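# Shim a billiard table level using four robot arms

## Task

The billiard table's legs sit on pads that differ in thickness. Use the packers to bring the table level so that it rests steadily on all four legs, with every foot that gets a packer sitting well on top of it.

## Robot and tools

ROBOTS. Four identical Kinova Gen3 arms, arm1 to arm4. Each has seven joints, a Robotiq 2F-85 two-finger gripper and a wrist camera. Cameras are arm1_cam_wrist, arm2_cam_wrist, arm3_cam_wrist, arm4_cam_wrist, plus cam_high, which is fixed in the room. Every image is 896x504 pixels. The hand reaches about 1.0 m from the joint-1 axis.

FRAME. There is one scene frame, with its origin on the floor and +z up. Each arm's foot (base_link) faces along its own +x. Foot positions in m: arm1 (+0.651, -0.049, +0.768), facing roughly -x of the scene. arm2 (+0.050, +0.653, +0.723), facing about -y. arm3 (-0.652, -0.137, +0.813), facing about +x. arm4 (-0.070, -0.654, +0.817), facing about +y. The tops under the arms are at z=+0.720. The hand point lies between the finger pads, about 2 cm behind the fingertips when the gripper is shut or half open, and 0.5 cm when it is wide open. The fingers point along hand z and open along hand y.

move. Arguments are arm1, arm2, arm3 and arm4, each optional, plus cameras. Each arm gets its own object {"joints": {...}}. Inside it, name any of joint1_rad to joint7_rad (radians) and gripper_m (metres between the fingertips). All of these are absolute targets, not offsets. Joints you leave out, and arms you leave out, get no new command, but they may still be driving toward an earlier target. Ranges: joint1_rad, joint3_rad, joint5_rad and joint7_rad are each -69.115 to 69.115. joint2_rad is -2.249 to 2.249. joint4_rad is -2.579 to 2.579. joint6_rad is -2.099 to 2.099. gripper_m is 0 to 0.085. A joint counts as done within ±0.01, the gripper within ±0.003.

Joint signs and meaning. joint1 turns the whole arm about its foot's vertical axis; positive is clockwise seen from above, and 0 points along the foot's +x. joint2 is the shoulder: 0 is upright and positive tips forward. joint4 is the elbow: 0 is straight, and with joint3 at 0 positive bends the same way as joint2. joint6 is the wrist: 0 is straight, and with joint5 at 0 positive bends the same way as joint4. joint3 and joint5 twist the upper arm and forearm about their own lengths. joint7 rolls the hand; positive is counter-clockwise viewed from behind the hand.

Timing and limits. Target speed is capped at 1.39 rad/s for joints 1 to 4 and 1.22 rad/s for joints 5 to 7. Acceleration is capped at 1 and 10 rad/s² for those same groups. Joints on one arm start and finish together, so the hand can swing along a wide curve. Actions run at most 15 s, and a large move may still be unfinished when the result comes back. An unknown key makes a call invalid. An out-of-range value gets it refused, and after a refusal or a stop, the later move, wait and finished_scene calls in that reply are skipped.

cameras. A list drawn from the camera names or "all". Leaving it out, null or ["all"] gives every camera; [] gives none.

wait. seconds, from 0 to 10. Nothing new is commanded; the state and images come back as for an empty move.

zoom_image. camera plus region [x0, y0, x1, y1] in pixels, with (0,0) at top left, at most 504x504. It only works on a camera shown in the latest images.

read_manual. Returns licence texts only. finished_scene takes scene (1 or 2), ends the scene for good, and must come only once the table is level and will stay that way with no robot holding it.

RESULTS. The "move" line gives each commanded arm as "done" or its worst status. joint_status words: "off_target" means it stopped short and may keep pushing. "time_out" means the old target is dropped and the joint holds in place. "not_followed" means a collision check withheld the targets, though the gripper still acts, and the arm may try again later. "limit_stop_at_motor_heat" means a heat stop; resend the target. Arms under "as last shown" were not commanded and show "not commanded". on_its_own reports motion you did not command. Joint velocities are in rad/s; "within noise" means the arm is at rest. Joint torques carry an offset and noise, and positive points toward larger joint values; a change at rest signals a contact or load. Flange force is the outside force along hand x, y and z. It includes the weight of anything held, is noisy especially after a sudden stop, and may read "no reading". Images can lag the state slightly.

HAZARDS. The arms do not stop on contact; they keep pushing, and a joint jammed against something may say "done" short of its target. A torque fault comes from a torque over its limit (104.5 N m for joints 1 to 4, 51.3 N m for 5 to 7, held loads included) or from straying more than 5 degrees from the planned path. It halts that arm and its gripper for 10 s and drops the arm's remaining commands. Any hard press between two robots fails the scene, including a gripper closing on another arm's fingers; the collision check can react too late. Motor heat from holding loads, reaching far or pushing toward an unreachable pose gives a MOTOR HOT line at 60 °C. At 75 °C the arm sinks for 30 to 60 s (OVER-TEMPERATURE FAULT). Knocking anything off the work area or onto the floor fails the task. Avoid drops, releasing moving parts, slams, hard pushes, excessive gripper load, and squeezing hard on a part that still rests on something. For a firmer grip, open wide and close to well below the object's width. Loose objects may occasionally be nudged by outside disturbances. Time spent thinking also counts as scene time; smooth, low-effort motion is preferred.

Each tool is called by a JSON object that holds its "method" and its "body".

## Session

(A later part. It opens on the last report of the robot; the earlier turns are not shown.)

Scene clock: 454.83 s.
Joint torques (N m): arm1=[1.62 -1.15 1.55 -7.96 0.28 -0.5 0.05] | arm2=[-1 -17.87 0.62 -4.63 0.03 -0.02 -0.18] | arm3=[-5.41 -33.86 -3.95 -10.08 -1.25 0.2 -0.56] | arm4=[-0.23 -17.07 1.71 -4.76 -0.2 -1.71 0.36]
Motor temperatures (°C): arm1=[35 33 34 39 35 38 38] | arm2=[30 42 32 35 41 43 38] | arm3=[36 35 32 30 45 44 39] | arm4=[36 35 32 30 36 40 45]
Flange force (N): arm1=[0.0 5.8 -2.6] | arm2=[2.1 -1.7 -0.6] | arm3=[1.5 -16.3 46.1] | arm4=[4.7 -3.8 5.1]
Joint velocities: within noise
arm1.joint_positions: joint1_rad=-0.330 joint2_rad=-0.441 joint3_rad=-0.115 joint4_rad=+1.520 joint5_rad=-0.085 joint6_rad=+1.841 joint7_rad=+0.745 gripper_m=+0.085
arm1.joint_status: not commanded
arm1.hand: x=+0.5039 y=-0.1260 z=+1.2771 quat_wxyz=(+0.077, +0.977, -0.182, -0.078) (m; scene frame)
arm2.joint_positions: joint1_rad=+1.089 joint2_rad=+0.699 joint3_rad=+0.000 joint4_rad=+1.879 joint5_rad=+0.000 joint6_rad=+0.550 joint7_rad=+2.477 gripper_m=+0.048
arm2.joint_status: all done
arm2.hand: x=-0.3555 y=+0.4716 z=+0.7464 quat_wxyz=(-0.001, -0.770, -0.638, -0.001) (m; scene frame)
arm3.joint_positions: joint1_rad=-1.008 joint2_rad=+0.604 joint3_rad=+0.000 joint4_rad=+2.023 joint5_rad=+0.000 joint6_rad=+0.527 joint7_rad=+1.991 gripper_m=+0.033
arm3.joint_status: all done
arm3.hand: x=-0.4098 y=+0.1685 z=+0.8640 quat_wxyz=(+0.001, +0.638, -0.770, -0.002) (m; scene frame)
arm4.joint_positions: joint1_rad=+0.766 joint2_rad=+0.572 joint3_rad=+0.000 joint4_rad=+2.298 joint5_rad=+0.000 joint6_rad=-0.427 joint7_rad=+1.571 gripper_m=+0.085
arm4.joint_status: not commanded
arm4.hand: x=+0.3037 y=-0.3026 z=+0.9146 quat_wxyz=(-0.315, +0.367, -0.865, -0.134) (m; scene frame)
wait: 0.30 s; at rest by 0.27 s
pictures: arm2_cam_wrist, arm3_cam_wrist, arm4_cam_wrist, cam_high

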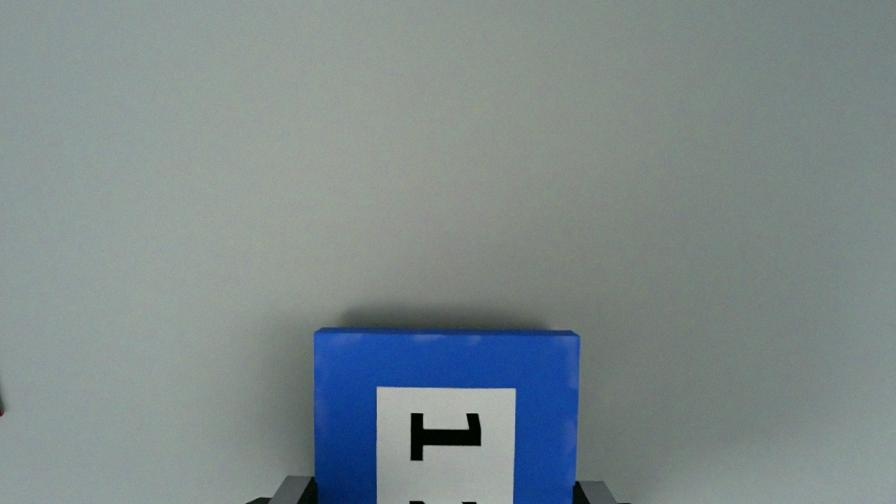

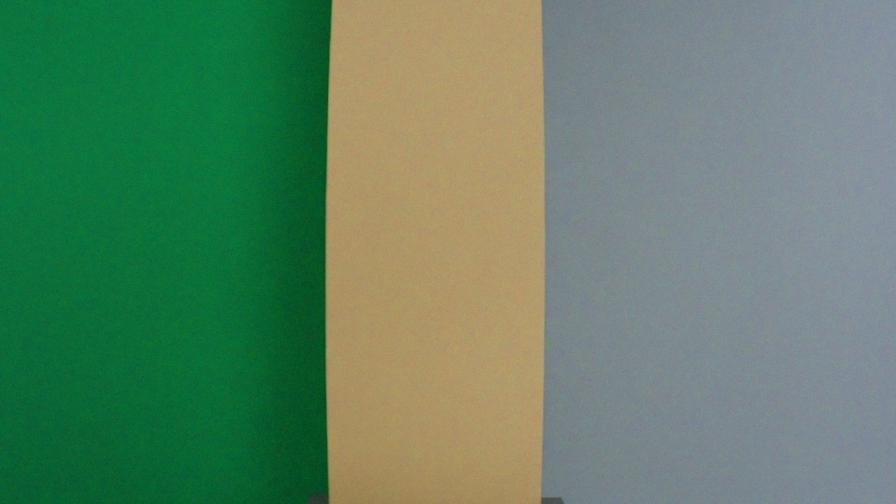

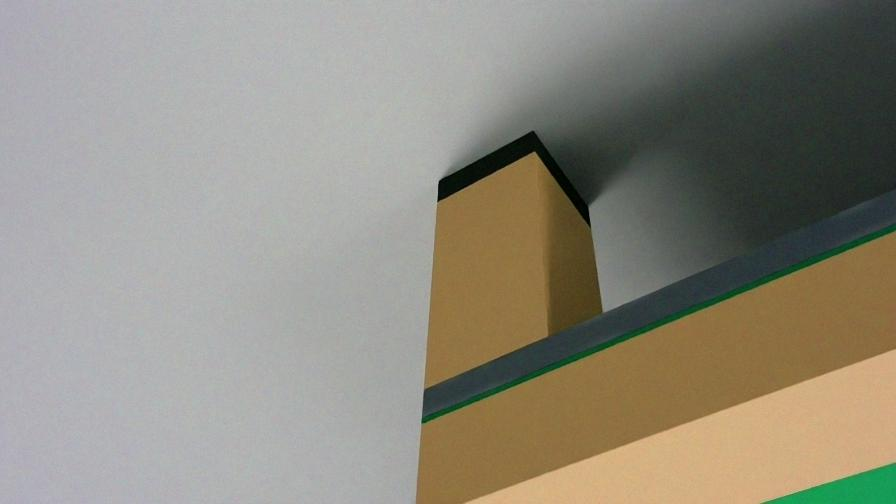

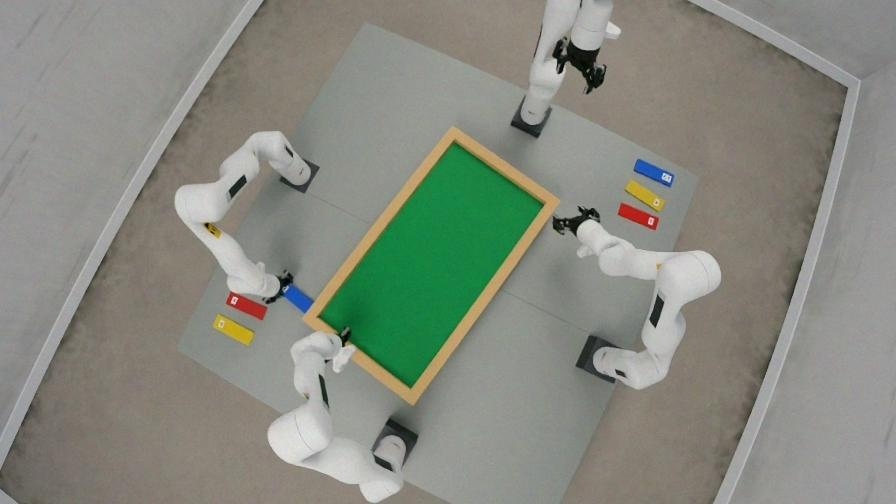

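{"method": "move", "body": {"arm3": {"joints": {"joint1_rad": -1.0083, "joint2_rad": 0.5953, "joint4_rad": 2.0201, "joint6_rad": 0.5388, "joint7_rad": 1.9905}}, "arm2": {"joints": {"joint1_rad": 1.0886, "joint2_rad": 0.7027, "joint3_rad": 0, "joint4_rad": 1.8794, "joint5_rad": 0, "joint6_rad": 0.5456, "joint7_rad": 2.4767}}, "cameras": ["arm3_cam_wrist"]}}

{"method": "move", "body": {"arm2": {"joints": {"joint1_rad": 1.0057, "joint2_rad": 0.7433, "joint3_rad": 0, "joint4_rad": 1.7716, "joint5_rad": 0, "joint6_rad": 0.6128, "joint7_rad": 2.3939}}, "cameras": ["cam_high"]}}

{"method": "zoom_image", "body": {"camera": "cam_high", "region": [240, 240, 380, 360]}}

{"method": "move", "body": {"arm2": {"joints": {"joint1_rad": 0.9332, "joint2_rad": 0.7922, "joint3_rad": 0, "joint4_rad": 1.6472, "joint5_rad": 0, "joint6_rad": 0.6883, "joint7_rad": 2.3215}}, "cameras": ["arm2_cam_wrist", "cam_high"]}}

{"method": "zoom_image", "body": {"camera": "cam_high", "region": [240, 240, 380, 360]}}

Scene clock: 570.80 s.
Joint torques (N m): arm1=[1.62 -1.14 1.6 -7.91 0.31 -0.52 0.03] | arm2=[-1 -17.89 0.64 -4.58 0.01 0.01 -0.17] | arm3=[-6.5 -34.09 -4.96 -9.42 -1.47 0.62 -0.59] | arm4=[-0.2 -17.04 1.69 -4.77 -0.19 -1.73 0.36]
Motor temperatures (°C): arm1=[35 33 34 39 35 38 38] | arm2=[30 40 32 34 41 43 38] | arm3=[36 40 32 30 45 43 39] | arm4=[36 35 32 29 36 40 45]
Flange force (N): arm1=[0.1 6.0 -2.8] | arm2=[2.1 -1.7 -0.5] | arm3=[0.4 -20.0 47.3] | arm4=[4.5 -3.6 4.9]
move: arm2 done; arm3 done
Joint velocities: within noise
arm1, arm4: as last shown
arm2.joint_positions: joint1_rad=+1.089 joint2_rad=+0.703 joint3_rad=+0.000 joint4_rad=+1.879 joint5_rad=+0.000 joint6_rad=+0.546 joint7_rad=+2.477 gripper_m=+0.048
arm2.joint_status: all done
arm2.hand: x=-0.3554 y=+0.4716 z=+0.7448 quat_wxyz=(-0.001, -0.770, -0.638, -0.001) (m; scene frame)
arm3.joint_positions: joint1_rad=-1.008 joint2_rad=+0.595 joint3_rad=+0.000 joint4_rad=+2.020 joint5_rad=+0.000 joint6_rad=+0.539 joint7_rad=+1.991 gripper_m=+0.033
arm3.joint_status: all done
arm3.hand: x=-0.4098 y=+0.1685 z=+0.8679 quat_wxyz=(+0.001, +0.638, -0.770, -0.002) (m; scene frame)
pictures: arm3_cam_wrist

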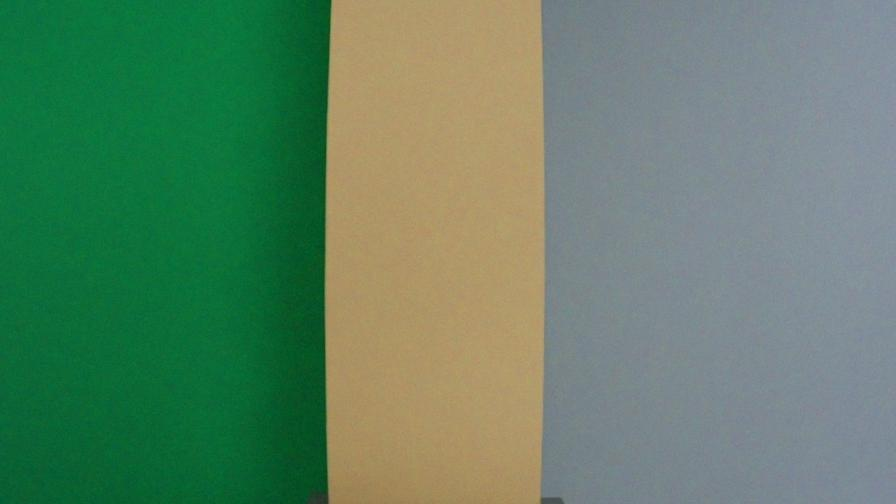

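Scene clock: 571.77 s.
Joint torques (N m): arm1=[1.59 -1.15 1.54 -7.93 0.29 -0.52 0.05] | arm2=[-1.04 -19.02 0.64 -5.17 -0.01 -0.01 -0.19] | arm3=[-6.61 -34.08 -5.05 -9.54 -1.52 0.63 -0.63] | arm4=[-0.21 -17.04 1.7 -4.75 -0.22 -1.73 0.36]
Motor temperatures (°C): arm1=[35 33 34 39 35 38 38] | arm2=[30 40 32 34 41 43 38] | arm3=[36 40 32 30 45 43 39] | arm4=[36 35 32 29 36 40 45]
Flange force (N): arm1=[0.0 5.8 -2.7] | arm2=[2.0 -1.6 -0.5] | arm3=[0.9 -20.2 47.4] | arm4=[4.5 -3.8 5.0]
move: arm2 done
Joint velocities: within noise
arm1, arm3, arm4: as last shown
arm2.joint_positions: joint1_rad=+1.006 joint2_rad=+0.743 joint3_rad=+0.000 joint4_rad=+1.772 joint5_rad=+0.000 joint6_rad=+0.613 joint7_rad=+2.394 gripper_m=+0.048
arm2.joint_status: all done
arm2.hand: x=-0.3647 y=+0.4226 z=+0.7449 quat_wxyz=(-0.001, -0.770, -0.638, +0.000) (m; scene frame)
arm3.hand: x=-0.4098 y=+0.1685 z=+0.8680 quat_wxyz=(+0.001, +0.638, -0.770, -0.002) (m; scene frame)
pictures: cam_high

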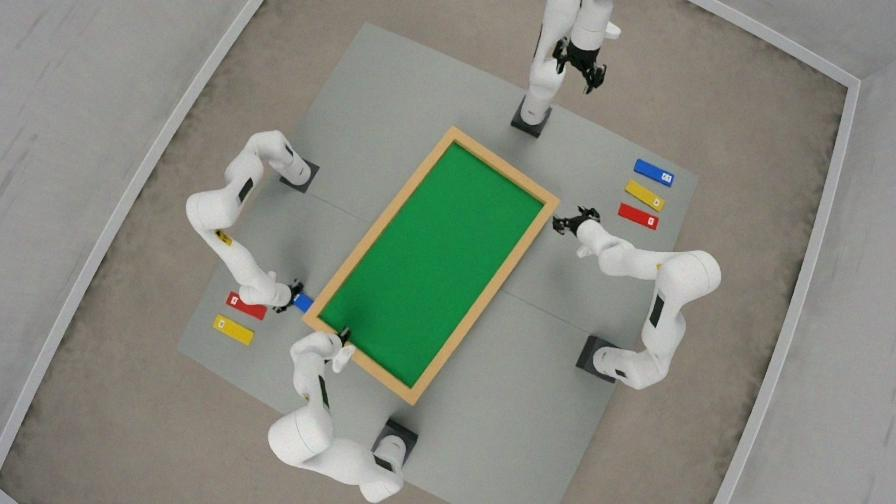

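Scaled by 3.600 from the camera's 896x504 image, which has a finer 1280x720 frame.

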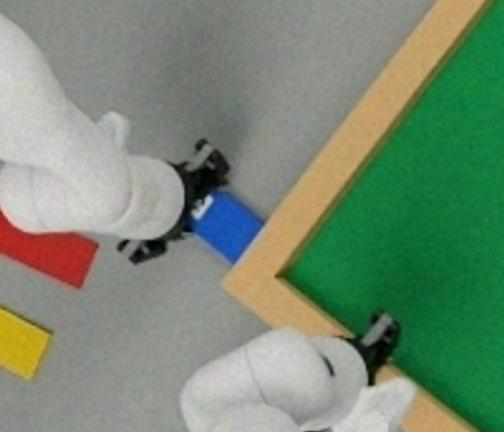

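Scene clock: 572.80 s.
Joint torques (N m): arm1=[1.59 -1.12 1.56 -7.97 0.28 -0.52 0.05] | arm2=[-1.06 -20.26 0.62 -5.72 0.02 0 -0.19] | arm3=[-6.63 -34.09 -4.96 -9.53 -1.52 0.62 -0.59] | arm4=[-0.22 -17.08 1.69 -4.75 -0.21 -1.73 0.35]
Motor temperatures (°C): arm1=[35 33 34 39 35 38 38] | arm2=[30 40 32 34 41 43 38] | arm3=[36 40 32 30 45 43 39] | arm4=[36 35 32 29 36 40 45]
Flange force (N): arm1=[0.1 5.8 -2.6] | arm2=[1.8 -1.6 -0.4] | arm3=[0.8 -20.2 47.4] | arm4=[4.5 -3.8 5.1]
move: arm2 done
Joint velocities: within noise
arm1, arm3, arm4: as last shown
arm2.joint_positions: joint1_rad=+0.933 joint2_rad=+0.792 joint3_rad=+0.000 joint4_rad=+1.647 joint5_rad=+0.000 joint6_rad=+0.688 joint7_rad=+2.322 gripper_m=+0.048
arm2.joint_status: all done
arm2.hand: x=-0.3739 y=+0.3734 z=+0.7448 quat_wxyz=(-0.002, -0.770, -0.638, +0.000) (m; scene frame)
pictures: arm2_cam_wrist, cam_high

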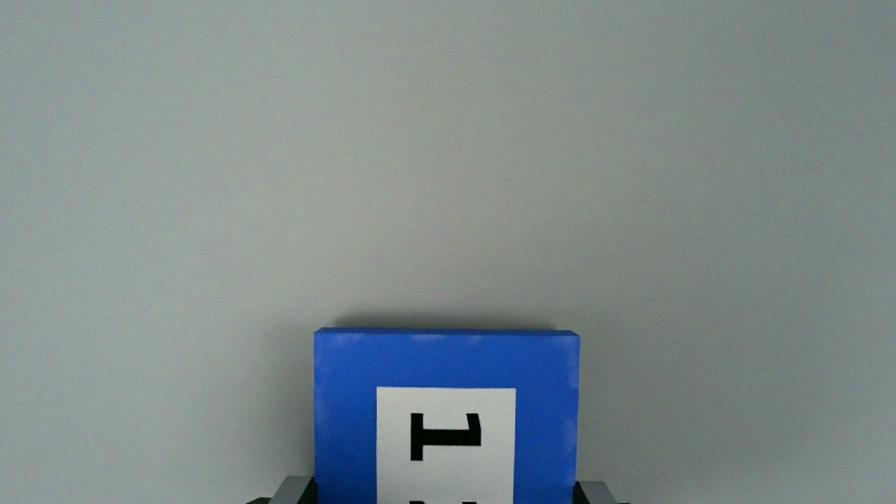

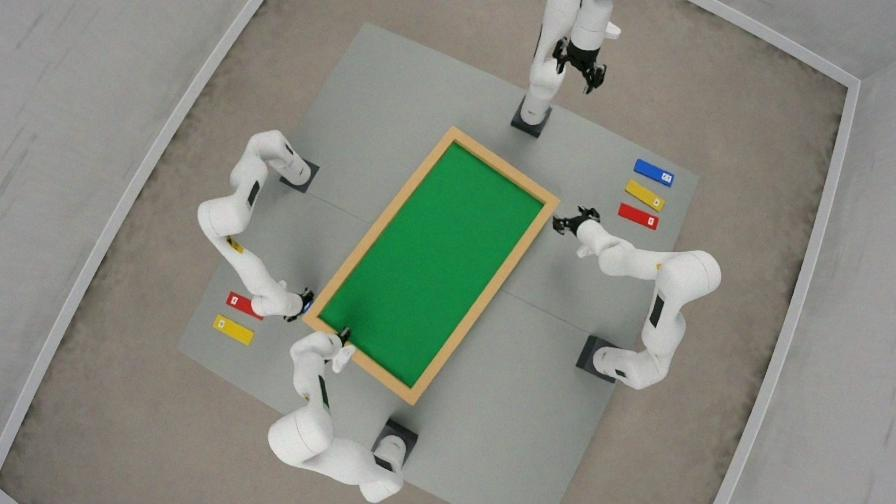

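Scaled by 3.600 from the camera's 896x504 image, which has a finer 1280x720 frame.

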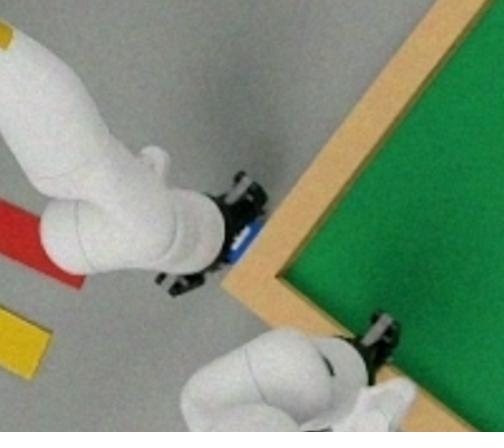

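{"method": "move", "body": {"arm2": {"joints": {"joint1_rad": 0.9332, "joint2_rad": 0.7953, "joint4_rad": 1.6478, "joint6_rad": 0.6846, "joint7_rad": 2.3215}}, "cameras": []}}

{"method": "move", "body": {"arm2": {"joints": {"gripper_m": 0.062}}, "cameras": ["arm2_cam_wrist"]}}

{"method": "move", "body": {"arm2": {"joints": {"joint1_rad": 0.9332, "joint2_rad": 0.697, "joint4_rad": 1.6122, "joint6_rad": 0.8185, "joint7_rad": 2.3215}}, "cameras": []}}

{"method": "move", "body": {"arm2": {"joints": {"joint1_rad": 0.893, "joint2_rad": 0.19, "joint4_rad": 2.404, "joint6_rad": -0.15, "joint7_rad": 1.571}}, "cameras": ["arm2_cam_wrist"]}}

{"method": "wait", "body": {"seconds": 0.3, "cameras": ["arm2_cam_wrist", "cam_high"]}}

{"method": "zoom_image", "body": {"camera": "arm2_cam_wrist", "region": [360, 180, 680, 360]}}

Scene clock: 599.30 s.
Joint torques (N m): arm1=[1.64 -1.11 1.54 -7.91 0.27 -0.54 0.04] | arm2=[-1.06 -20.25 0.63 -5.69 0.01 -0.01 -0.2] | arm3=[-6.6 -34.13 -5.01 -9.49 -1.51 0.6 -0.61] | arm4=[-0.21 -17.04 1.7 -4.76 -0.19 -1.73 0.37]
Motor temperatures (°C): arm1=[35 33 34 39 35 38 38] | arm2=[30 40 32 34 41 43 38] | arm3=[36 42 32 30 45 43 39] | arm4=[36 35 32 29 36 40 45]
Flange force (N): arm1=[0.0 5.7 -2.9] | arm2=[1.8 -1.5 -0.5] | arm3=[0.6 -20.3 47.4] | arm4=[4.5 -3.7 4.9]
move: arm2 done
Joint velocities: within noise
arm1, arm3, arm4: as last shown
arm2.joint_positions: joint1_rad=+0.933 joint2_rad=+0.795 joint3_rad=+0.000 joint4_rad=+1.648 joint5_rad=+0.000 joint6_rad=+0.685 joint7_rad=+2.322 gripper_m=+0.048
arm2.joint_status: all done
arm2.hand: x=-0.3739 y=+0.3733 z=+0.7431 quat_wxyz=(-0.002, -0.770, -0.638, +0.000) (m; scene frame)
pictures: none
No camera images: "cameras" was empty.

Scene clock: 600.00 s.
Joint torques (N m): arm1=[1.61 -1.1 1.53 -7.89 0.3 -0.51 0.05] | arm2=[-1.08 -19.71 0.66 -5.42 0 0.02 -0.19] | arm3=[-6.61 -34.12 -4.95 -9.49 -1.52 0.6 -0.61] | arm4=[-0.19 -17.05 1.71 -4.77 -0.18 -1.73 0.37]
Motor temperatures (°C): arm1=[35 33 34 39 35 38 38] | arm2=[30 40 32 34 41 43 38] | arm3=[36 42 32 30 45 43 39] | arm4=[36 35 32 29 36 40 45]
Flange force (N): arm1=[0.0 5.8 -2.9] | arm2=[1.7 -1.7 -1.5] | arm3=[0.7 -20.3 47.4] | arm4=[4.5 -3.6 4.9]
move: arm2 done
Joint velocities: within noise
arm1, arm3, arm4: as last shown
arm2.joint_positions: joint1_rad=+0.933 joint2_rad=+0.795 joint3_rad=+0.000 joint4_rad=+1.648 joint5_rad=+0.000 joint6_rad=+0.685 joint7_rad=+2.322 gripper_m=+0.062
arm2.joint_status: all done
arm2.hand: x=-0.3739 y=+0.3733 z=+0.7431 quat_wxyz=(-0.002, -0.770, -0.638, +0.000) (m; scene frame)
pictures: arm2_cam_wrist

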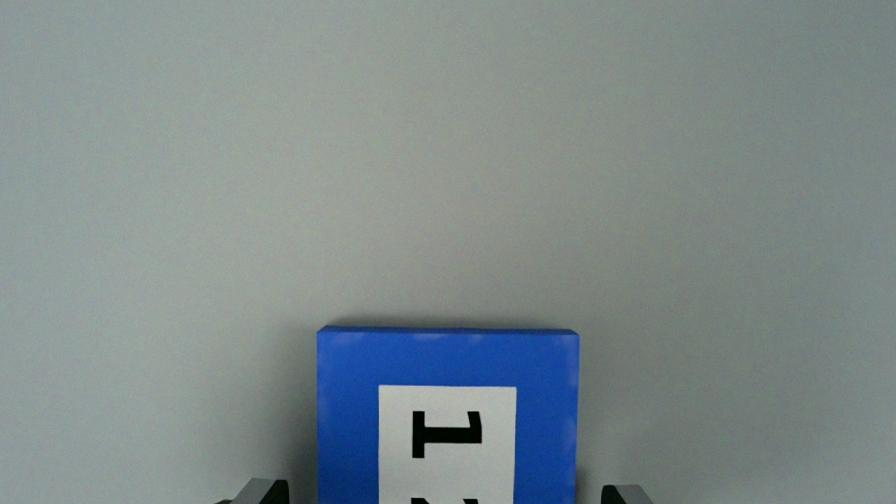

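Scene clock: 600.97 s.
Joint torques (N m): arm1=[1.59 -1.15 1.53 -7.98 0.3 -0.51 0.07] | arm2=[-1.04 -19.23 0.61 -6.41 0.03 0.03 -0.18] | arm3=[-6.6 -34.11 -4.99 -9.49 -1.54 0.61 -0.63] | arm4=[-0.26 -17.07 1.69 -4.77 -0.22 -1.73 0.38]
Motor temperatures (°C): arm1=[35 33 33 39 35 38 38] | arm2=[30 40 32 34 41 43 38] | arm3=[36 42 32 30 45 43 39] | arm4=[36 35 32 29 36 40 45]
Flange force (N): arm1=[0.0 5.8 -2.6] | arm2=[1.9 -1.3 -1.2] | arm3=[0.7 -20.3 47.4] | arm4=[4.6 -4.0 5.0]
move: arm2 done
Joint velocities: within noise
arm1, arm3, arm4: as last shown
arm2.joint_positions: joint1_rad=+0.933 joint2_rad=+0.697 joint3_rad=+0.000 joint4_rad=+1.612 joint5_rad=+0.000 joint6_rad=+0.819 joint7_rad=+2.322 gripper_m=+0.062
arm2.joint_status: all done
arm2.hand: x=-0.3747 y=+0.3730 z=+0.8003 quat_wxyz=(-0.002, -0.770, -0.638, +0.000) (m; scene frame)
pictures: none
No camera images: "cameras" was empty.

Scene clock: 603.07 s.
Joint torques (N m): arm1=[1.66 -1.15 1.59 -7.9 0.27 -0.51 0.06] | arm2=[-0.99 -10.2 0.43 -6.23 0 -1.89 -0.17] | arm3=[-6.54 -34.15 -4.97 -9.45 -1.53 0.59 -0.61] | arm4=[-0.26 -17.06 1.72 -4.78 -0.23 -1.71 0.35]
Motor temperatures (°C): arm1=[35 33 33 39 35 38 38] | arm2=[30 40 32 34 41 43 38] | arm3=[36 42 32 30 45 43 39] | arm4=[36 35 32 29 36 40 45]
Flange force (N): arm1=[0.0 6.0 -2.8] | arm2=no reading | arm3=[0.4 -20.2 47.4] | arm4=[4.7 -4.0 5.0]
move: arm2 done
Joint velocities: within noise
arm1, arm3, arm4: as last shown
arm2.joint_positions: joint1_rad=+0.893 joint2_rad=+0.190 joint3_rad=+0.000 joint4_rad=+2.404 joint5_rad=+0.000 joint6_rad=-0.150 joint7_rad=+1.571 gripper_m=+0.062
arm2.joint_status: all done
arm2.hand: x=-0.3148 y=+0.3954 z=+0.9078 quat_wxyz=(-0.113, -0.890, -0.311, +0.315) (m; scene frame)
pictures: arm2_cam_wrist

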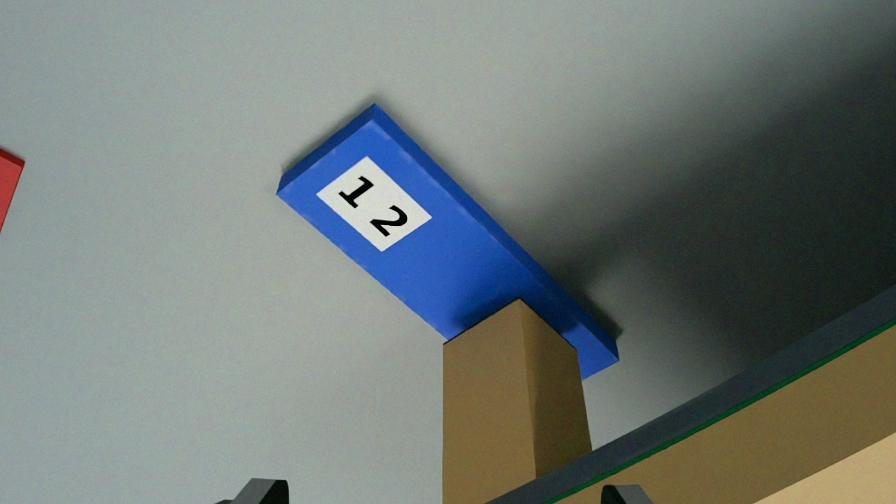

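Scene clock: 603.37 s.
Joint torques (N m): arm1=[1.63 -1.07 1.56 -7.93 0.29 -0.48 0.06] | arm2=[-0.99 -10.2 0.41 -6.28 0.04 -1.88 -0.17] | arm3=[-6.65 -34.1 -4.97 -9.49 -1.53 0.58 -0.62] | arm4=[-0.21 -17.08 1.68 -4.78 -0.23 -1.73 0.36]
Motor temperatures (°C): arm1=[35 33 33 39 35 38 38] | arm2=[30 40 32 34 41 43 38] | arm3=[36 42 32 30 45 43 39] | arm4=[36 35 32 29 36 40 45]
Flange force (N): arm1=[0.1 5.8 -2.6] | arm2=no reading | arm3=[0.7 -20.4 47.3] | arm4=[4.6 -3.8 5.0]
Joint velocities: within noise
arm1.joint_positions: joint1_rad=-0.330 joint2_rad=-0.441 joint3_rad=-0.115 joint4_rad=+1.520 joint5_rad=-0.085 joint6_rad=+1.841 joint7_rad=+0.745 gripper_m=+0.085
arm1.joint_status: not commanded
arm1.hand: x=+0.5039 y=-0.1260 z=+1.2771 quat_wxyz=(+0.077, +0.977, -0.182, -0.078) (m; scene frame)
arm2.joint_positions: joint1_rad=+0.893 joint2_rad=+0.190 joint3_rad=+0.000 joint4_rad=+2.404 joint5_rad=+0.000 joint6_rad=-0.150 joint7_rad=+1.571 gripper_m=+0.062
arm2.joint_status: all done
arm2.hand: x=-0.3148 y=+0.3954 z=+0.9078 quat_wxyz=(-0.113, -0.890, -0.311, +0.315) (m; scene frame)
arm3.joint_positions: joint1_rad=-1.008 joint2_rad=+0.595 joint3_rad=+0.000 joint4_rad=+2.020 joint5_rad=+0.000 joint6_rad=+0.539 joint7_rad=+1.991 gripper_m=+0.033
arm3.joint_status: not commanded
arm3.hand: x=-0.4098 y=+0.1685 z=+0.8680 quat_wxyz=(+0.001, +0.638, -0.770, -0.002) (m; scene frame)
arm4.joint_positions: joint1_rad=+0.766 joint2_rad=+0.572 joint3_rad=+0.000 joint4_rad=+2.298 joint5_rad=+0.000 joint6_rad=-0.427 joint7_rad=+1.571 gripper_m=+0.085
arm4.joint_status: not commanded
arm4.hand: x=+0.3037 y=-0.3026 z=+0.9146 quat_wxyz=(-0.315, +0.367, -0.865, -0.134) (m; scene frame)
wait: 0.30 s; at rest by 0.27 s
pictures: arm2_cam_wrist, cam_high

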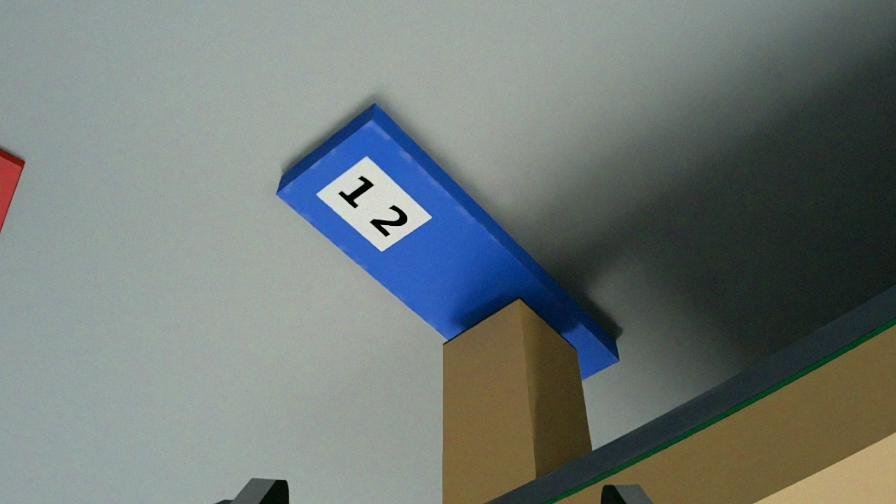

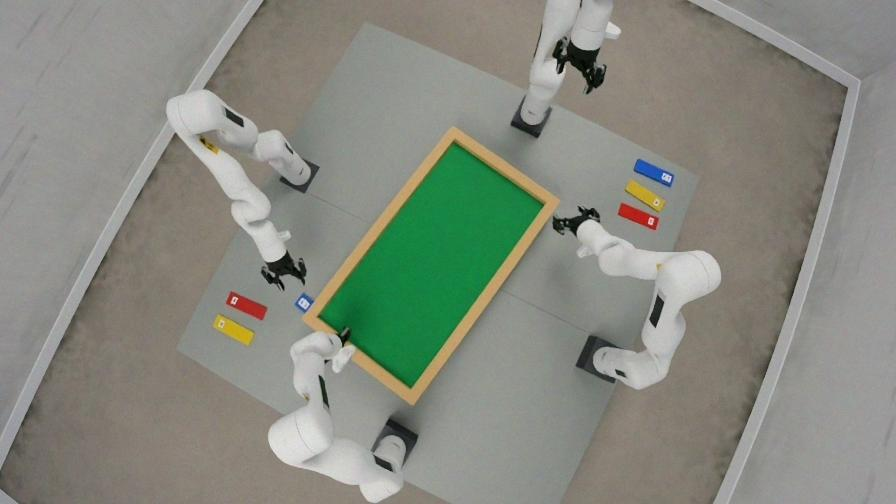

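Scaled by 1.575 from the camera's 896x504 image, which has a finer 1280x720 frame.

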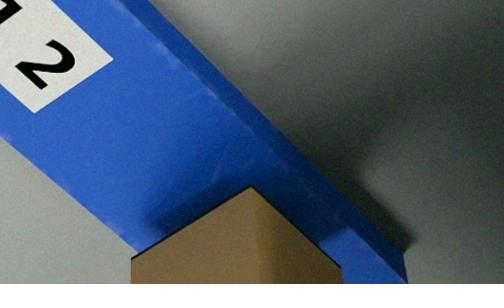

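{"method": "move", "body": {"arm2": {"joints": {"joint1_rad": 0.9332, "joint2_rad": 0.697, "joint4_rad": 1.6122, "joint6_rad": 0.8185, "joint7_rad": 2.3215}}, "cameras": []}}

{"method": "move", "body": {"arm2": {"joints": {"joint1_rad": 0.9332, "joint2_rad": 0.7953, "joint4_rad": 1.6478, "joint6_rad": 0.6846, "joint7_rad": 2.3215}}, "cameras": ["arm2_cam_wrist"]}}

{"method": "move", "body": {"arm2": {"joints": {"gripper_m": 0.043}}, "cameras": ["arm2_cam_wrist"]}}

{"method": "move", "body": {"arm2": {"joints": {"joint1_rad": 0.9332, "joint2_rad": 0.7922, "joint4_rad": 1.6472, "joint6_rad": 0.6883, "joint7_rad": 2.3215}}, "cameras": []}}

{"method": "move", "body": {"arm2": {"joints": {"joint1_rad": 0.9378, "joint2_rad": 0.7954, "joint4_rad": 1.6372, "joint6_rad": 0.6951, "joint7_rad": 2.3365}}, "cameras": []}}

{"method": "move", "body": {"arm2": {"joints": {"joint1_rad": 0.9378, "joint2_rad": 0.7987, "joint4_rad": 1.6384, "joint6_rad": 0.6906, "joint7_rad": 2.3365}}, "cameras": []}}

{"method": "move", "body": {"arm2": {"joints": {"gripper_m": 0.062}}, "cameras": ["arm2_cam_wrist"]}}

{"method": "move", "body": {"arm2": {"joints": {"joint1_rad": 0.9378, "joint2_rad": 0.7014, "joint4_rad": 1.6028, "joint6_rad": 0.8235, "joint7_rad": 2.3365}}, "cameras": []}}

{"method": "move", "body": {"arm2": {"joints": {"joint1_rad": 0.893, "joint2_rad": 0.19, "joint4_rad": 2.404, "joint6_rad": -0.15, "joint7_rad": 1.571}}, "cameras": []}}

{"method": "wait", "body": {"seconds": 0.4, "cameras": ["arm2_cam_wrist"]}}

{"method": "zoom_image", "body": {"camera": "arm2_cam_wrist", "region": [360, 220, 680, 400]}}

Scene clock: 696.13 s.
Joint torques (N m): arm1=[1.63 -1.08 1.54 -7.96 0.31 -0.54 0.01] | arm2=[-1.06 -19.24 0.63 -6.38 0.02 0.03 -0.18] | arm3=[-6.66 -34.14 -4.98 -9.57 -1.53 0.62 -0.56] | arm4=[-0.23 -17.09 1.68 -4.77 -0.2 -1.72 0.37]
Motor temperatures (°C): arm1=[35 32 33 39 35 38 38] | arm2=[30 39 32 34 41 43 38] | arm3=[36 44 32 31 45 43 39] | arm4=[36 35 32 29 36 40 45]
Flange force (N): arm1=[0.1 5.6 -2.7] | arm2=[1.9 -1.4 -1.2] | arm3=[0.9 -20.2 47.5] | arm4=[4.7 -3.8 5.1]
move: arm2 done
Joint velocities: within noise
arm1, arm3, arm4: as last shown
arm2.joint_positions: joint1_rad=+0.933 joint2_rad=+0.697 joint3_rad=+0.000 joint4_rad=+1.612 joint5_rad=+0.000 joint6_rad=+0.818 joint7_rad=+2.322 gripper_m=+0.062
arm2.joint_status: all done
arm2.hand: x=-0.3747 y=+0.3730 z=+0.8003 quat_wxyz=(-0.002, -0.770, -0.638, +0.000) (m; scene frame)
pictures: none
No camera images: "cameras" was empty.

Scene clock: 697.10 s.
Joint torques (N m): arm1=[1.6 -1.17 1.55 -7.89 0.3 -0.52 0.06] | arm2=[-1.05 -19.78 0.64 -5.46 0.02 0.01 -0.18] | arm3=[-6.61 -34.09 -4.99 -9.59 -1.5 0.61 -0.59] | arm4=[-0.24 -17.03 1.71 -4.76 -0.21 -1.74 0.38]
Motor temperatures (°C): arm1=[35 32 33 39 35 38 38] | arm2=[30 39 32 34 41 43 38] | arm3=[36 44 32 31 45 43 39] | arm4=[36 35 32 29 36 40 45]
Flange force (N): arm1=[0.0 6.0 -2.9] | arm2=[1.6 -1.6 -1.4] | arm3=[1.0 -20.1 47.4] | arm4=[4.5 -3.9 4.9]
move: arm2 done
Joint velocities: within noise
arm1, arm3, arm4: as last shown
arm2.joint_positions: joint1_rad=+0.933 joint2_rad=+0.795 joint3_rad=+0.000 joint4_rad=+1.648 joint5_rad=+0.000 joint6_rad=+0.685 joint7_rad=+2.322 gripper_m=+0.062
arm2.joint_status: all done
arm2.hand: x=-0.3739 y=+0.3734 z=+0.7431 quat_wxyz=(-0.002, -0.770, -0.638, +0.000) (m; scene frame)
pictures: arm2_cam_wrist

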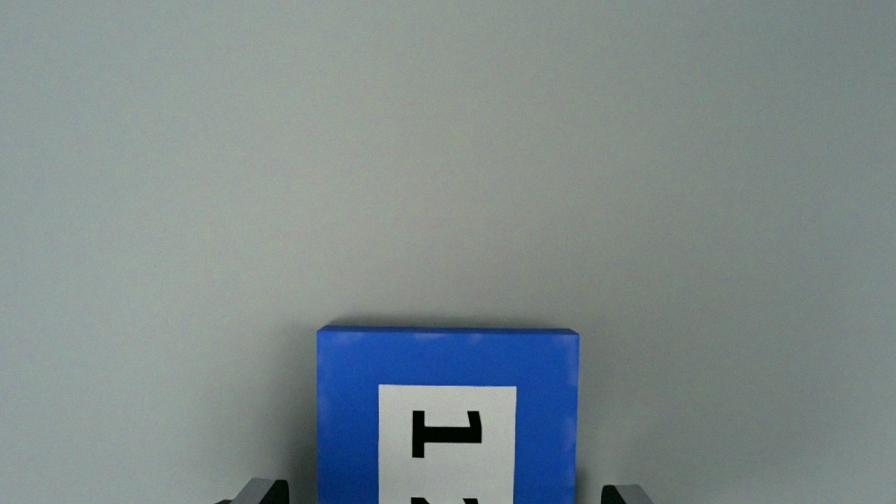

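Scene clock: 697.90 s.
Joint torques (N m): arm1=[1.58 -1.15 1.57 -7.91 0.29 -0.51 0.04] | arm2=[-1.25 -13.66 0.42 -3.83 0 -0.69 -0.2] | arm3=[-6.61 -34.11 -4.97 -9.53 -1.53 0.6 -0.6] | arm4=[-0.24 -17.1 1.71 -4.77 -0.24 -1.73 0.36]
Motor temperatures (°C): arm1=[35 32 33 39 35 38 38] | arm2=[30 39 32 34 41 43 38] | arm3=[36 44 32 31 45 43 39] | arm4=[36 35 32 29 36 40 45]
Flange force (N): arm1=[0.0 6.0 -2.8] | arm2=[2.9 -1.0 -14.8] | arm3=[0.8 -20.2 47.4] | arm4=[4.7 -4.0 5.1]
move: arm2 off_target
Joint velocities: within noise
arm1, arm3, arm4: as last shown
arm2.joint_positions: joint1_rad=+0.933 joint2_rad=+0.795 joint3_rad=+0.000 joint4_rad=+1.648 joint5_rad=+0.000 joint6_rad=+0.685 joint7_rad=+2.322 gripper_m=+0.048
arm2.joint_status: gripper_m off_target (ended at +0.048, target +0.043)
arm2.hand: x=-0.3739 y=+0.3734 z=+0.7431 quat_wxyz=(-0.002, -0.770, -0.638, +0.000) (m; scene frame)
pictures: arm2_cam_wrist

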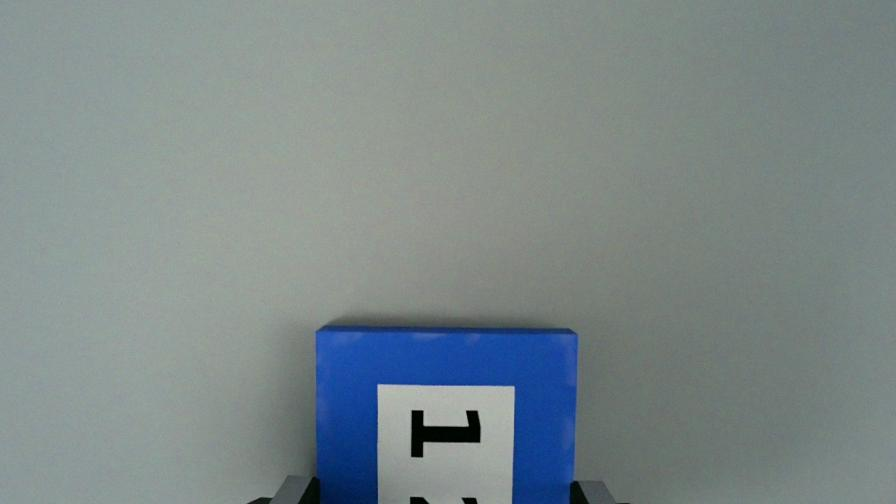

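Scene clock: 698.33 s.
Joint torques (N m): arm1=[1.6 -1.14 1.56 -7.93 0.3 -0.54 0.05] | arm2=[-1.07 -20.24 0.64 -5.69 0 0 -0.17] | arm3=[-6.62 -34.14 -4.98 -9.54 -1.52 0.59 -0.62] | arm4=[-0.21 -17.02 1.69 -4.77 -0.22 -1.73 0.36]
Motor temperatures (°C): arm1=[35 32 33 39 35 38 38] | arm2=[30 39 32 34 41 43 38] | arm3=[36 44 32 31 45 43 39] | arm4=[36 35 32 29 36 40 45]
Flange force (N): arm1=[0.1 5.9 -2.8] | arm2=[1.7 -1.6 -0.5] | arm3=[0.8 -20.3 47.4] | arm4=[4.5 -3.7 4.9]
move: arm2 done
Joint velocities: within noise
arm1, arm3, arm4: as last shown
arm2.joint_positions: joint1_rad=+0.933 joint2_rad=+0.792 joint3_rad=+0.000 joint4_rad=+1.647 joint5_rad=+0.000 joint6_rad=+0.688 joint7_rad=+2.322 gripper_m=+0.048
arm2.joint_status: all done
arm2.hand: x=-0.3739 y=+0.3734 z=+0.7448 quat_wxyz=(-0.002, -0.770, -0.638, +0.000) (m; scene frame)
pictures: none
No camera images: "cameras" was empty.

Scene clock: 698.87 s.
Joint torques (N m): arm1=[1.65 -1.14 1.6 -7.91 0.33 -0.54 0.04] | arm2=[-1.08 -20.38 0.64 -5.75 0 -0.02 -0.19] | arm3=[-6.6 -34.12 -4.96 -9.53 -1.53 0.6 -0.64] | arm4=[-0.18 -17.08 1.7 -4.74 -0.2 -1.73 0.39]
Motor temperatures (°C): arm1=[35 32 33 39 35 38 38] | arm2=[30 39 32 34 41 43 38] | arm3=[36 44 32 31 45 43 39] | arm4=[36 35 32 29 36 40 45]
Flange force (N): arm1=[0.1 6.0 -2.9] | arm2=[1.7 -1.7 -0.4] | arm3=[0.8 -20.3 47.4] | arm4=[4.5 -3.6 5.1]
move: arm2 done
Joint velocities: within noise
arm1, arm3, arm4: as last shown
arm2.joint_positions: joint1_rad=+0.938 joint2_rad=+0.795 joint3_rad=+0.000 joint4_rad=+1.637 joint5_rad=+0.000 joint6_rad=+0.695 joint7_rad=+2.336 gripper_m=+0.048
arm2.joint_status: all done
arm2.hand: x=-0.3773 y=+0.3738 z=+0.7452 quat_wxyz=(-0.002, -0.767, -0.642, +0.000) (m; scene frame)
pictures: none
No camera images: "cameras" was empty.

Scene clock: 699.30 s.
Joint torques (N m): arm1=[1.59 -1.17 1.54 -7.89 0.3 -0.52 0.05] | arm2=[-1.11 -15.56 0.62 -4.43 0.06 -0.56 -0.19] | arm3=[-6.56 -34.12 -4.98 -9.52 -1.51 0.6 -0.63] | arm4=[-0.19 -16.99 1.72 -4.78 -0.2 -1.73 0.36]
Motor temperatures (°C): arm1=[35 32 33 39 35 38 38] | arm2=[30 39 32 34 41 43 38] | arm3=[36 44 32 31 45 43 39] | arm4=[36 35 32 29 36 40 45]
Flange force (N): arm1=[-0.1 6.0 -2.9] | arm2=[2.6 -0.8 -10.9] | arm3=[0.7 -20.2 47.4] | arm4=[4.5 -3.6 4.8]
move: arm2 done
Joint velocities: within noise
arm1, arm3, arm4: as last shown
arm2.joint_positions: joint1_rad=+0.938 joint2_rad=+0.799 joint3_rad=+0.000 joint4_rad=+1.638 joint5_rad=+0.000 joint6_rad=+0.691 joint7_rad=+2.336 gripper_m=+0.048
arm2.joint_status: all done
arm2.hand: x=-0.3772 y=+0.3739 z=+0.7433 quat_wxyz=(-0.002, -0.767, -0.642, +0.000) (m; scene frame)
pictures: none
No camera images: "cameras" was empty.

Scene clock: 700.00 s.
Joint torques (N m): arm1=[1.57 -1.12 1.55 -7.94 0.26 -0.53 0.08] | arm2=[-1.07 -19.85 0.66 -5.51 0.03 0.02 -0.18] | arm3=[-6.63 -34.16 -5 -9.53 -1.51 0.62 -0.6] | arm4=[-0.2 -17.04 1.7 -4.78 -0.24 -1.72 0.37]
Motor temperatures (°C): arm1=[35 32 33 39 35 38 38] | arm2=[30 39 32 34 41 43 38] | arm3=[36 44 32 31 45 43 39] | arm4=[36 35 32 29 36 40 45]
Flange force (N): arm1=[0.1 5.9 -2.8] | arm2=[1.8 -1.5 -1.4] | arm3=[0.8 -20.3 47.5] | arm4=[4.6 -3.8 4.9]
move: arm2 done
Joint velocities: within noise
arm1, arm3, arm4: as last shown
arm2.joint_positions: joint1_rad=+0.938 joint2_rad=+0.799 joint3_rad=+0.000 joint4_rad=+1.638 joint5_rad=+0.000 joint6_rad=+0.691 joint7_rad=+2.336 gripper_m=+0.062
arm2.joint_status: all done
arm2.hand: x=-0.3772 y=+0.3739 z=+0.7433 quat_wxyz=(-0.002, -0.767, -0.642, +0.000) (m; scene frame)
pictures: arm2_cam_wrist

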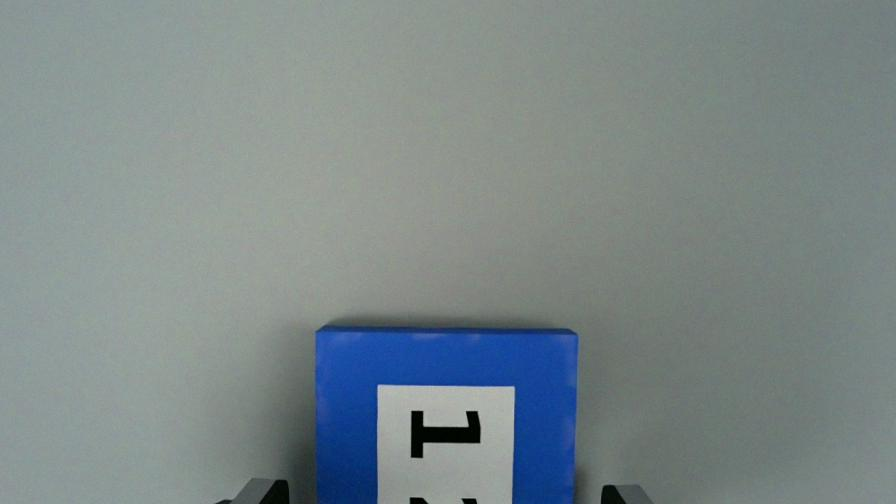

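Scene clock: 700.93 s.
Joint torques (N m): arm1=[1.54 -1.15 1.59 -7.95 0.29 -0.54 0.06] | arm2=[-1.04 -19.33 0.68 -6.43 0.02 0 -0.18] | arm3=[-6.62 -34.11 -4.97 -9.49 -1.53 0.62 -0.6] | arm4=[-0.24 -17.04 1.69 -4.8 -0.22 -1.74 0.36]
Motor temperatures (°C): arm1=[35 32 33 39 35 38 38] | arm2=[30 39 32 34 41 43 38] | arm3=[36 44 32 31 45 43 39] | arm4=[36 35 32 29 36 40 45]
Flange force (N): arm1=[0.1 6.0 -2.8] | arm2=[1.8 -1.3 -1.3] | arm3=[0.7 -20.3 47.4] | arm4=[4.6 -3.9 4.9]
move: arm2 done
Joint velocities: within noise
arm1.joint_positions: joint1_rad=-0.330 joint2_rad=-0.441 joint3_rad=-0.115 joint4_rad=+1.520 joint5_rad=-0.085 joint6_rad=+1.841 joint7_rad=+0.745 gripper_m=+0.085
arm1.joint_status: not commanded
arm1.hand: x=+0.5039 y=-0.1260 z=+1.2771 quat_wxyz=(+0.077, +0.977, -0.182, -0.078) (m; scene frame)
arm2.joint_positions: joint1_rad=+0.938 joint2_rad=+0.701 joint3_rad=+0.000 joint4_rad=+1.603 joint5_rad=+0.000 joint6_rad=+0.824 joint7_rad=+2.336 gripper_m=+0.062
arm2.joint_status: all done
arm2.hand: x=-0.3780 y=+0.3735 z=+0.8003 quat_wxyz=(-0.002, -0.767, -0.642, +0.000) (m; scene frame)
arm3.joint_positions: joint1_rad=-1.008 joint2_rad=+0.595 joint3_rad=+0.000 joint4_rad=+2.020 joint5_rad=+0.000 joint6_rad=+0.539 joint7_rad=+1.991 gripper_m=+0.033
arm3.joint_status: not commanded
arm3.hand: x=-0.4098 y=+0.1685 z=+0.8680 quat_wxyz=(+0.001, +0.638, -0.770, -0.002) (m; scene frame)
arm4.joint_positions: joint1_rad=+0.766 joint2_rad=+0.572 joint3_rad=+0.000 joint4_rad=+2.298 joint5_rad=+0.000 joint6_rad=-0.427 joint7_rad=+1.571 gripper_m=+0.085
arm4.joint_status: not commanded
arm4.hand: x=+0.3037 y=-0.3026 z=+0.9146 quat_wxyz=(-0.315, +0.367, -0.865, -0.134) (m; scene frame)
pictures: none
No camera images: "cameras" was empty.

Scene clock: 703.03 s.
Joint torques (N m): arm1=[1.65 -1.12 1.53 -7.91 0.31 -0.52 0.06] | arm2=[-0.97 -10.2 0.39 -6.26 0.03 -1.86 -0.18] | arm3=[-6.6 -34.12 -5.01 -9.53 -1.51 0.58 -0.59] | arm4=[-0.25 -17.04 1.71 -4.78 -0.22 -1.74 0.36]
Motor temperatures (°C): arm1=[35 32 33 39 35 38 38] | arm2=[30 39 32 34 41 43 38] | arm3=[36 44 32 31 45 43 39] | arm4=[36 35 32 29 36 40 45]
Flange force (N): arm1=[0.0 5.8 -2.8] | arm2=no reading | arm3=[0.7 -20.2 47.3] | arm4=[4.5 -4.0 4.9]
move: arm2 done
Joint velocities: within noise
arm1, arm3, arm4: as last shown
arm2.joint_positions: joint1_rad=+0.893 joint2_rad=+0.190 joint3_rad=+0.000 joint4_rad=+2.404 joint5_rad=+0.000 joint6_rad=-0.150 joint7_rad=+1.571 gripper_m=+0.062
arm2.joint_status: all done
arm2.hand: x=-0.3147 y=+0.3954 z=+0.9078 quat_wxyz=(-0.113, -0.890, -0.311, +0.315) (m; scene frame)
pictures: none
No camera images: "cameras" was empty.

Scene clock: 703.43 s.
Joint torques (N m): arm1=[1.64 -1.12 1.61 -7.98 0.26 -0.54 0.06] | arm2=[-1 -10.19 0.4 -6.27 0.04 -1.88 -0.2] | arm3=[-6.62 -34.12 -4.99 -9.58 -1.54 0.6 -0.62] | arm4=[-0.21 -17 1.71 -4.75 -0.21 -1.72 0.37]
Motor temperatures (°C): arm1=[35 32 33 39 35 38 38] | arm2=[30 39 32 34 41 43 38] | arm3=[36 44 32 31 45 43 39] | arm4=[36 35 32 29 36 40 45]
Flange force (N): arm1=[0.2 5.9 -2.6] | arm2=no reading | arm3=[0.9 -20.2 47.4] | arm4=[4.5 -3.8 4.9]
Joint velocities: within noise
arm1.joint_positions: joint1_rad=-0.330 joint2_rad=-0.441 joint3_rad=-0.115 joint4_rad=+1.520 joint5_rad=-0.085 joint6_rad=+1.841 joint7_rad=+0.745 gripper_m=+0.085
arm1.joint_status: not commanded
arm1.hand: x=+0.5039 y=-0.1260 z=+1.2771 quat_wxyz=(+0.077, +0.977, -0.182, -0.078) (m; scene frame)
arm2.joint_positions: joint1_rad=+0.893 joint2_rad=+0.190 joint3_rad=+0.000 joint4_rad=+2.404 joint5_rad=+0.000 joint6_rad=-0.150 joint7_rad=+1.571 gripper_m=+0.062
arm2.joint_status: all done
arm2.hand: x=-0.3147 y=+0.3954 z=+0.9078 quat_wxyz=(-0.113, -0.890, -0.311, +0.315) (m; scene frame)
arm3.joint_positions: joint1_rad=-1.008 joint2_rad=+0.595 joint3_rad=+0.000 joint4_rad=+2.020 joint5_rad=+0.000 joint6_rad=+0.539 joint7_rad=+1.991 gripper_m=+0.033
arm3.joint_status: not commanded
arm3.hand: x=-0.4098 y=+0.1685 z=+0.8680 quat_wxyz=(+0.001, +0.638, -0.770, -0.002) (m; scene frame)
arm4.joint_positions: joint1_rad=+0.766 joint2_rad=+0.572 joint3_rad=+0.000 joint4_rad=+2.298 joint5_rad=+0.000 joint6_rad=-0.427 joint7_rad=+1.571 gripper_m=+0.085
arm4.joint_status: not commanded
arm4.hand: x=+0.3037 y=-0.3026 z=+0.9146 quat_wxyz=(-0.315, +0.367, -0.865, -0.134) (m; scene frame)
wait: 0.40 s; at rest by 0.27 s
pictures: arm2_cam_wrist

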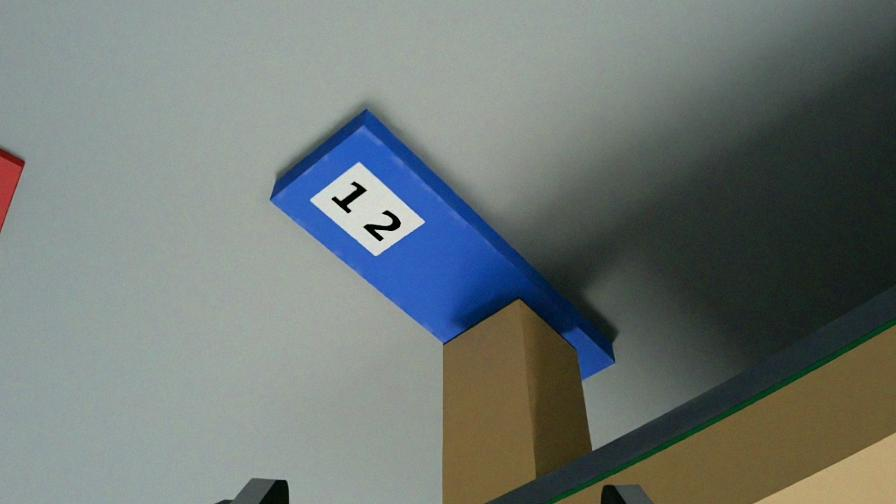

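Scaled by 1.575 from the camera's 896x504 image, which has a finer 1280x720 frame.

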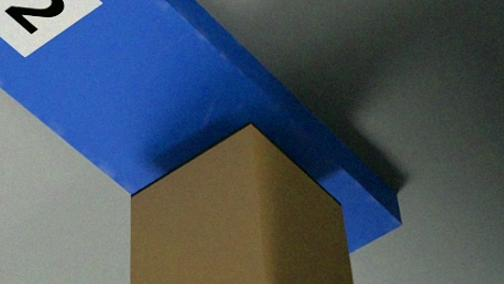

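{"method": "move", "body": {"arm3": {"joints": {"joint1_rad": -1.0083, "joint2_rad": 0.6044, "joint4_rad": 2.0227, "joint6_rad": 0.5271, "joint7_rad": 1.9905}}, "cameras": ["arm2_cam_wrist"]}}

{"method": "zoom_image", "body": {"camera": "arm2_cam_wrist", "region": [360, 220, 680, 400]}}

Scene clock: 740.43 s.
Joint torques (N m): arm1=[1.64 -1.13 1.56 -7.9 0.31 -0.51 0.04] | arm2=[-1.02 -10.2 0.4 -6.26 0 -1.88 -0.19] | arm3=[-2.16 -33.43 -0.42 -10.35 0 -0.04 -0.5] | arm4=[-0.19 -17.07 1.72 -4.8 -0.2 -1.72 0.35]
Motor temperatures (°C): arm1=[35 32 33 39 35 38 38] | arm2=[30 38 32 34 41 43 38] | arm3=[36 45 32 31 45 43 39] | arm4=[36 35 32 29 36 40 45]
Flange force (N): arm1=[0.0 5.9 -2.8] | arm2=no reading | arm3=[-1.1 -8.1 44.6] | arm4=[4.7 -3.6 5.0]
move: arm3 done
Joint velocities: within noise
arm1, arm4: as last shown
arm2.joint_positions: joint1_rad=+0.893 joint2_rad=+0.190 joint3_rad=+0.000 joint4_rad=+2.404 joint5_rad=+0.000 joint6_rad=-0.150 joint7_rad=+1.571 gripper_m=+0.062
arm2.joint_status: not commanded
arm2.hand: x=-0.3147 y=+0.3954 z=+0.9078 quat_wxyz=(-0.113, -0.890, -0.311, +0.315) (m; scene frame)
arm3.joint_positions: joint1_rad=-1.008 joint2_rad=+0.604 joint3_rad=+0.000 joint4_rad=+2.023 joint5_rad=+0.000 joint6_rad=+0.527 joint7_rad=+1.990 gripper_m=+0.033
arm3.joint_status: all done
arm3.hand: x=-0.4098 y=+0.1685 z=+0.8639 quat_wxyz=(+0.001, +0.638, -0.770, -0.002) (m; scene frame)
pictures: arm2_cam_wrist

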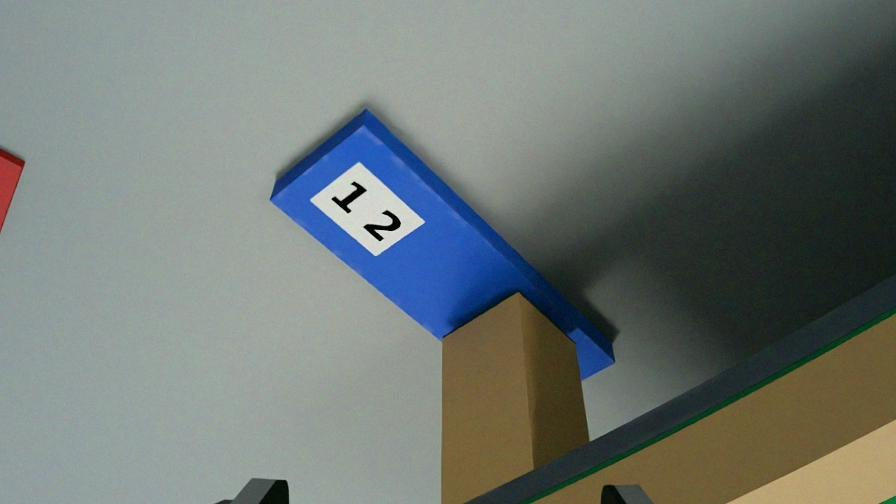

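Scaled by 1.575 from the camera's 896x504 image, which has a finer 1280x720 frame.

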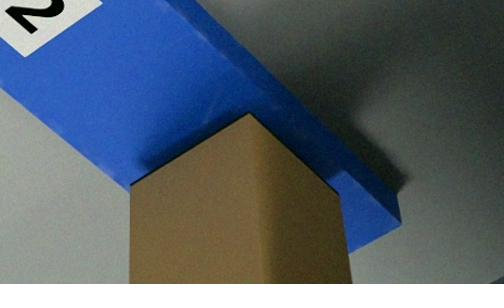

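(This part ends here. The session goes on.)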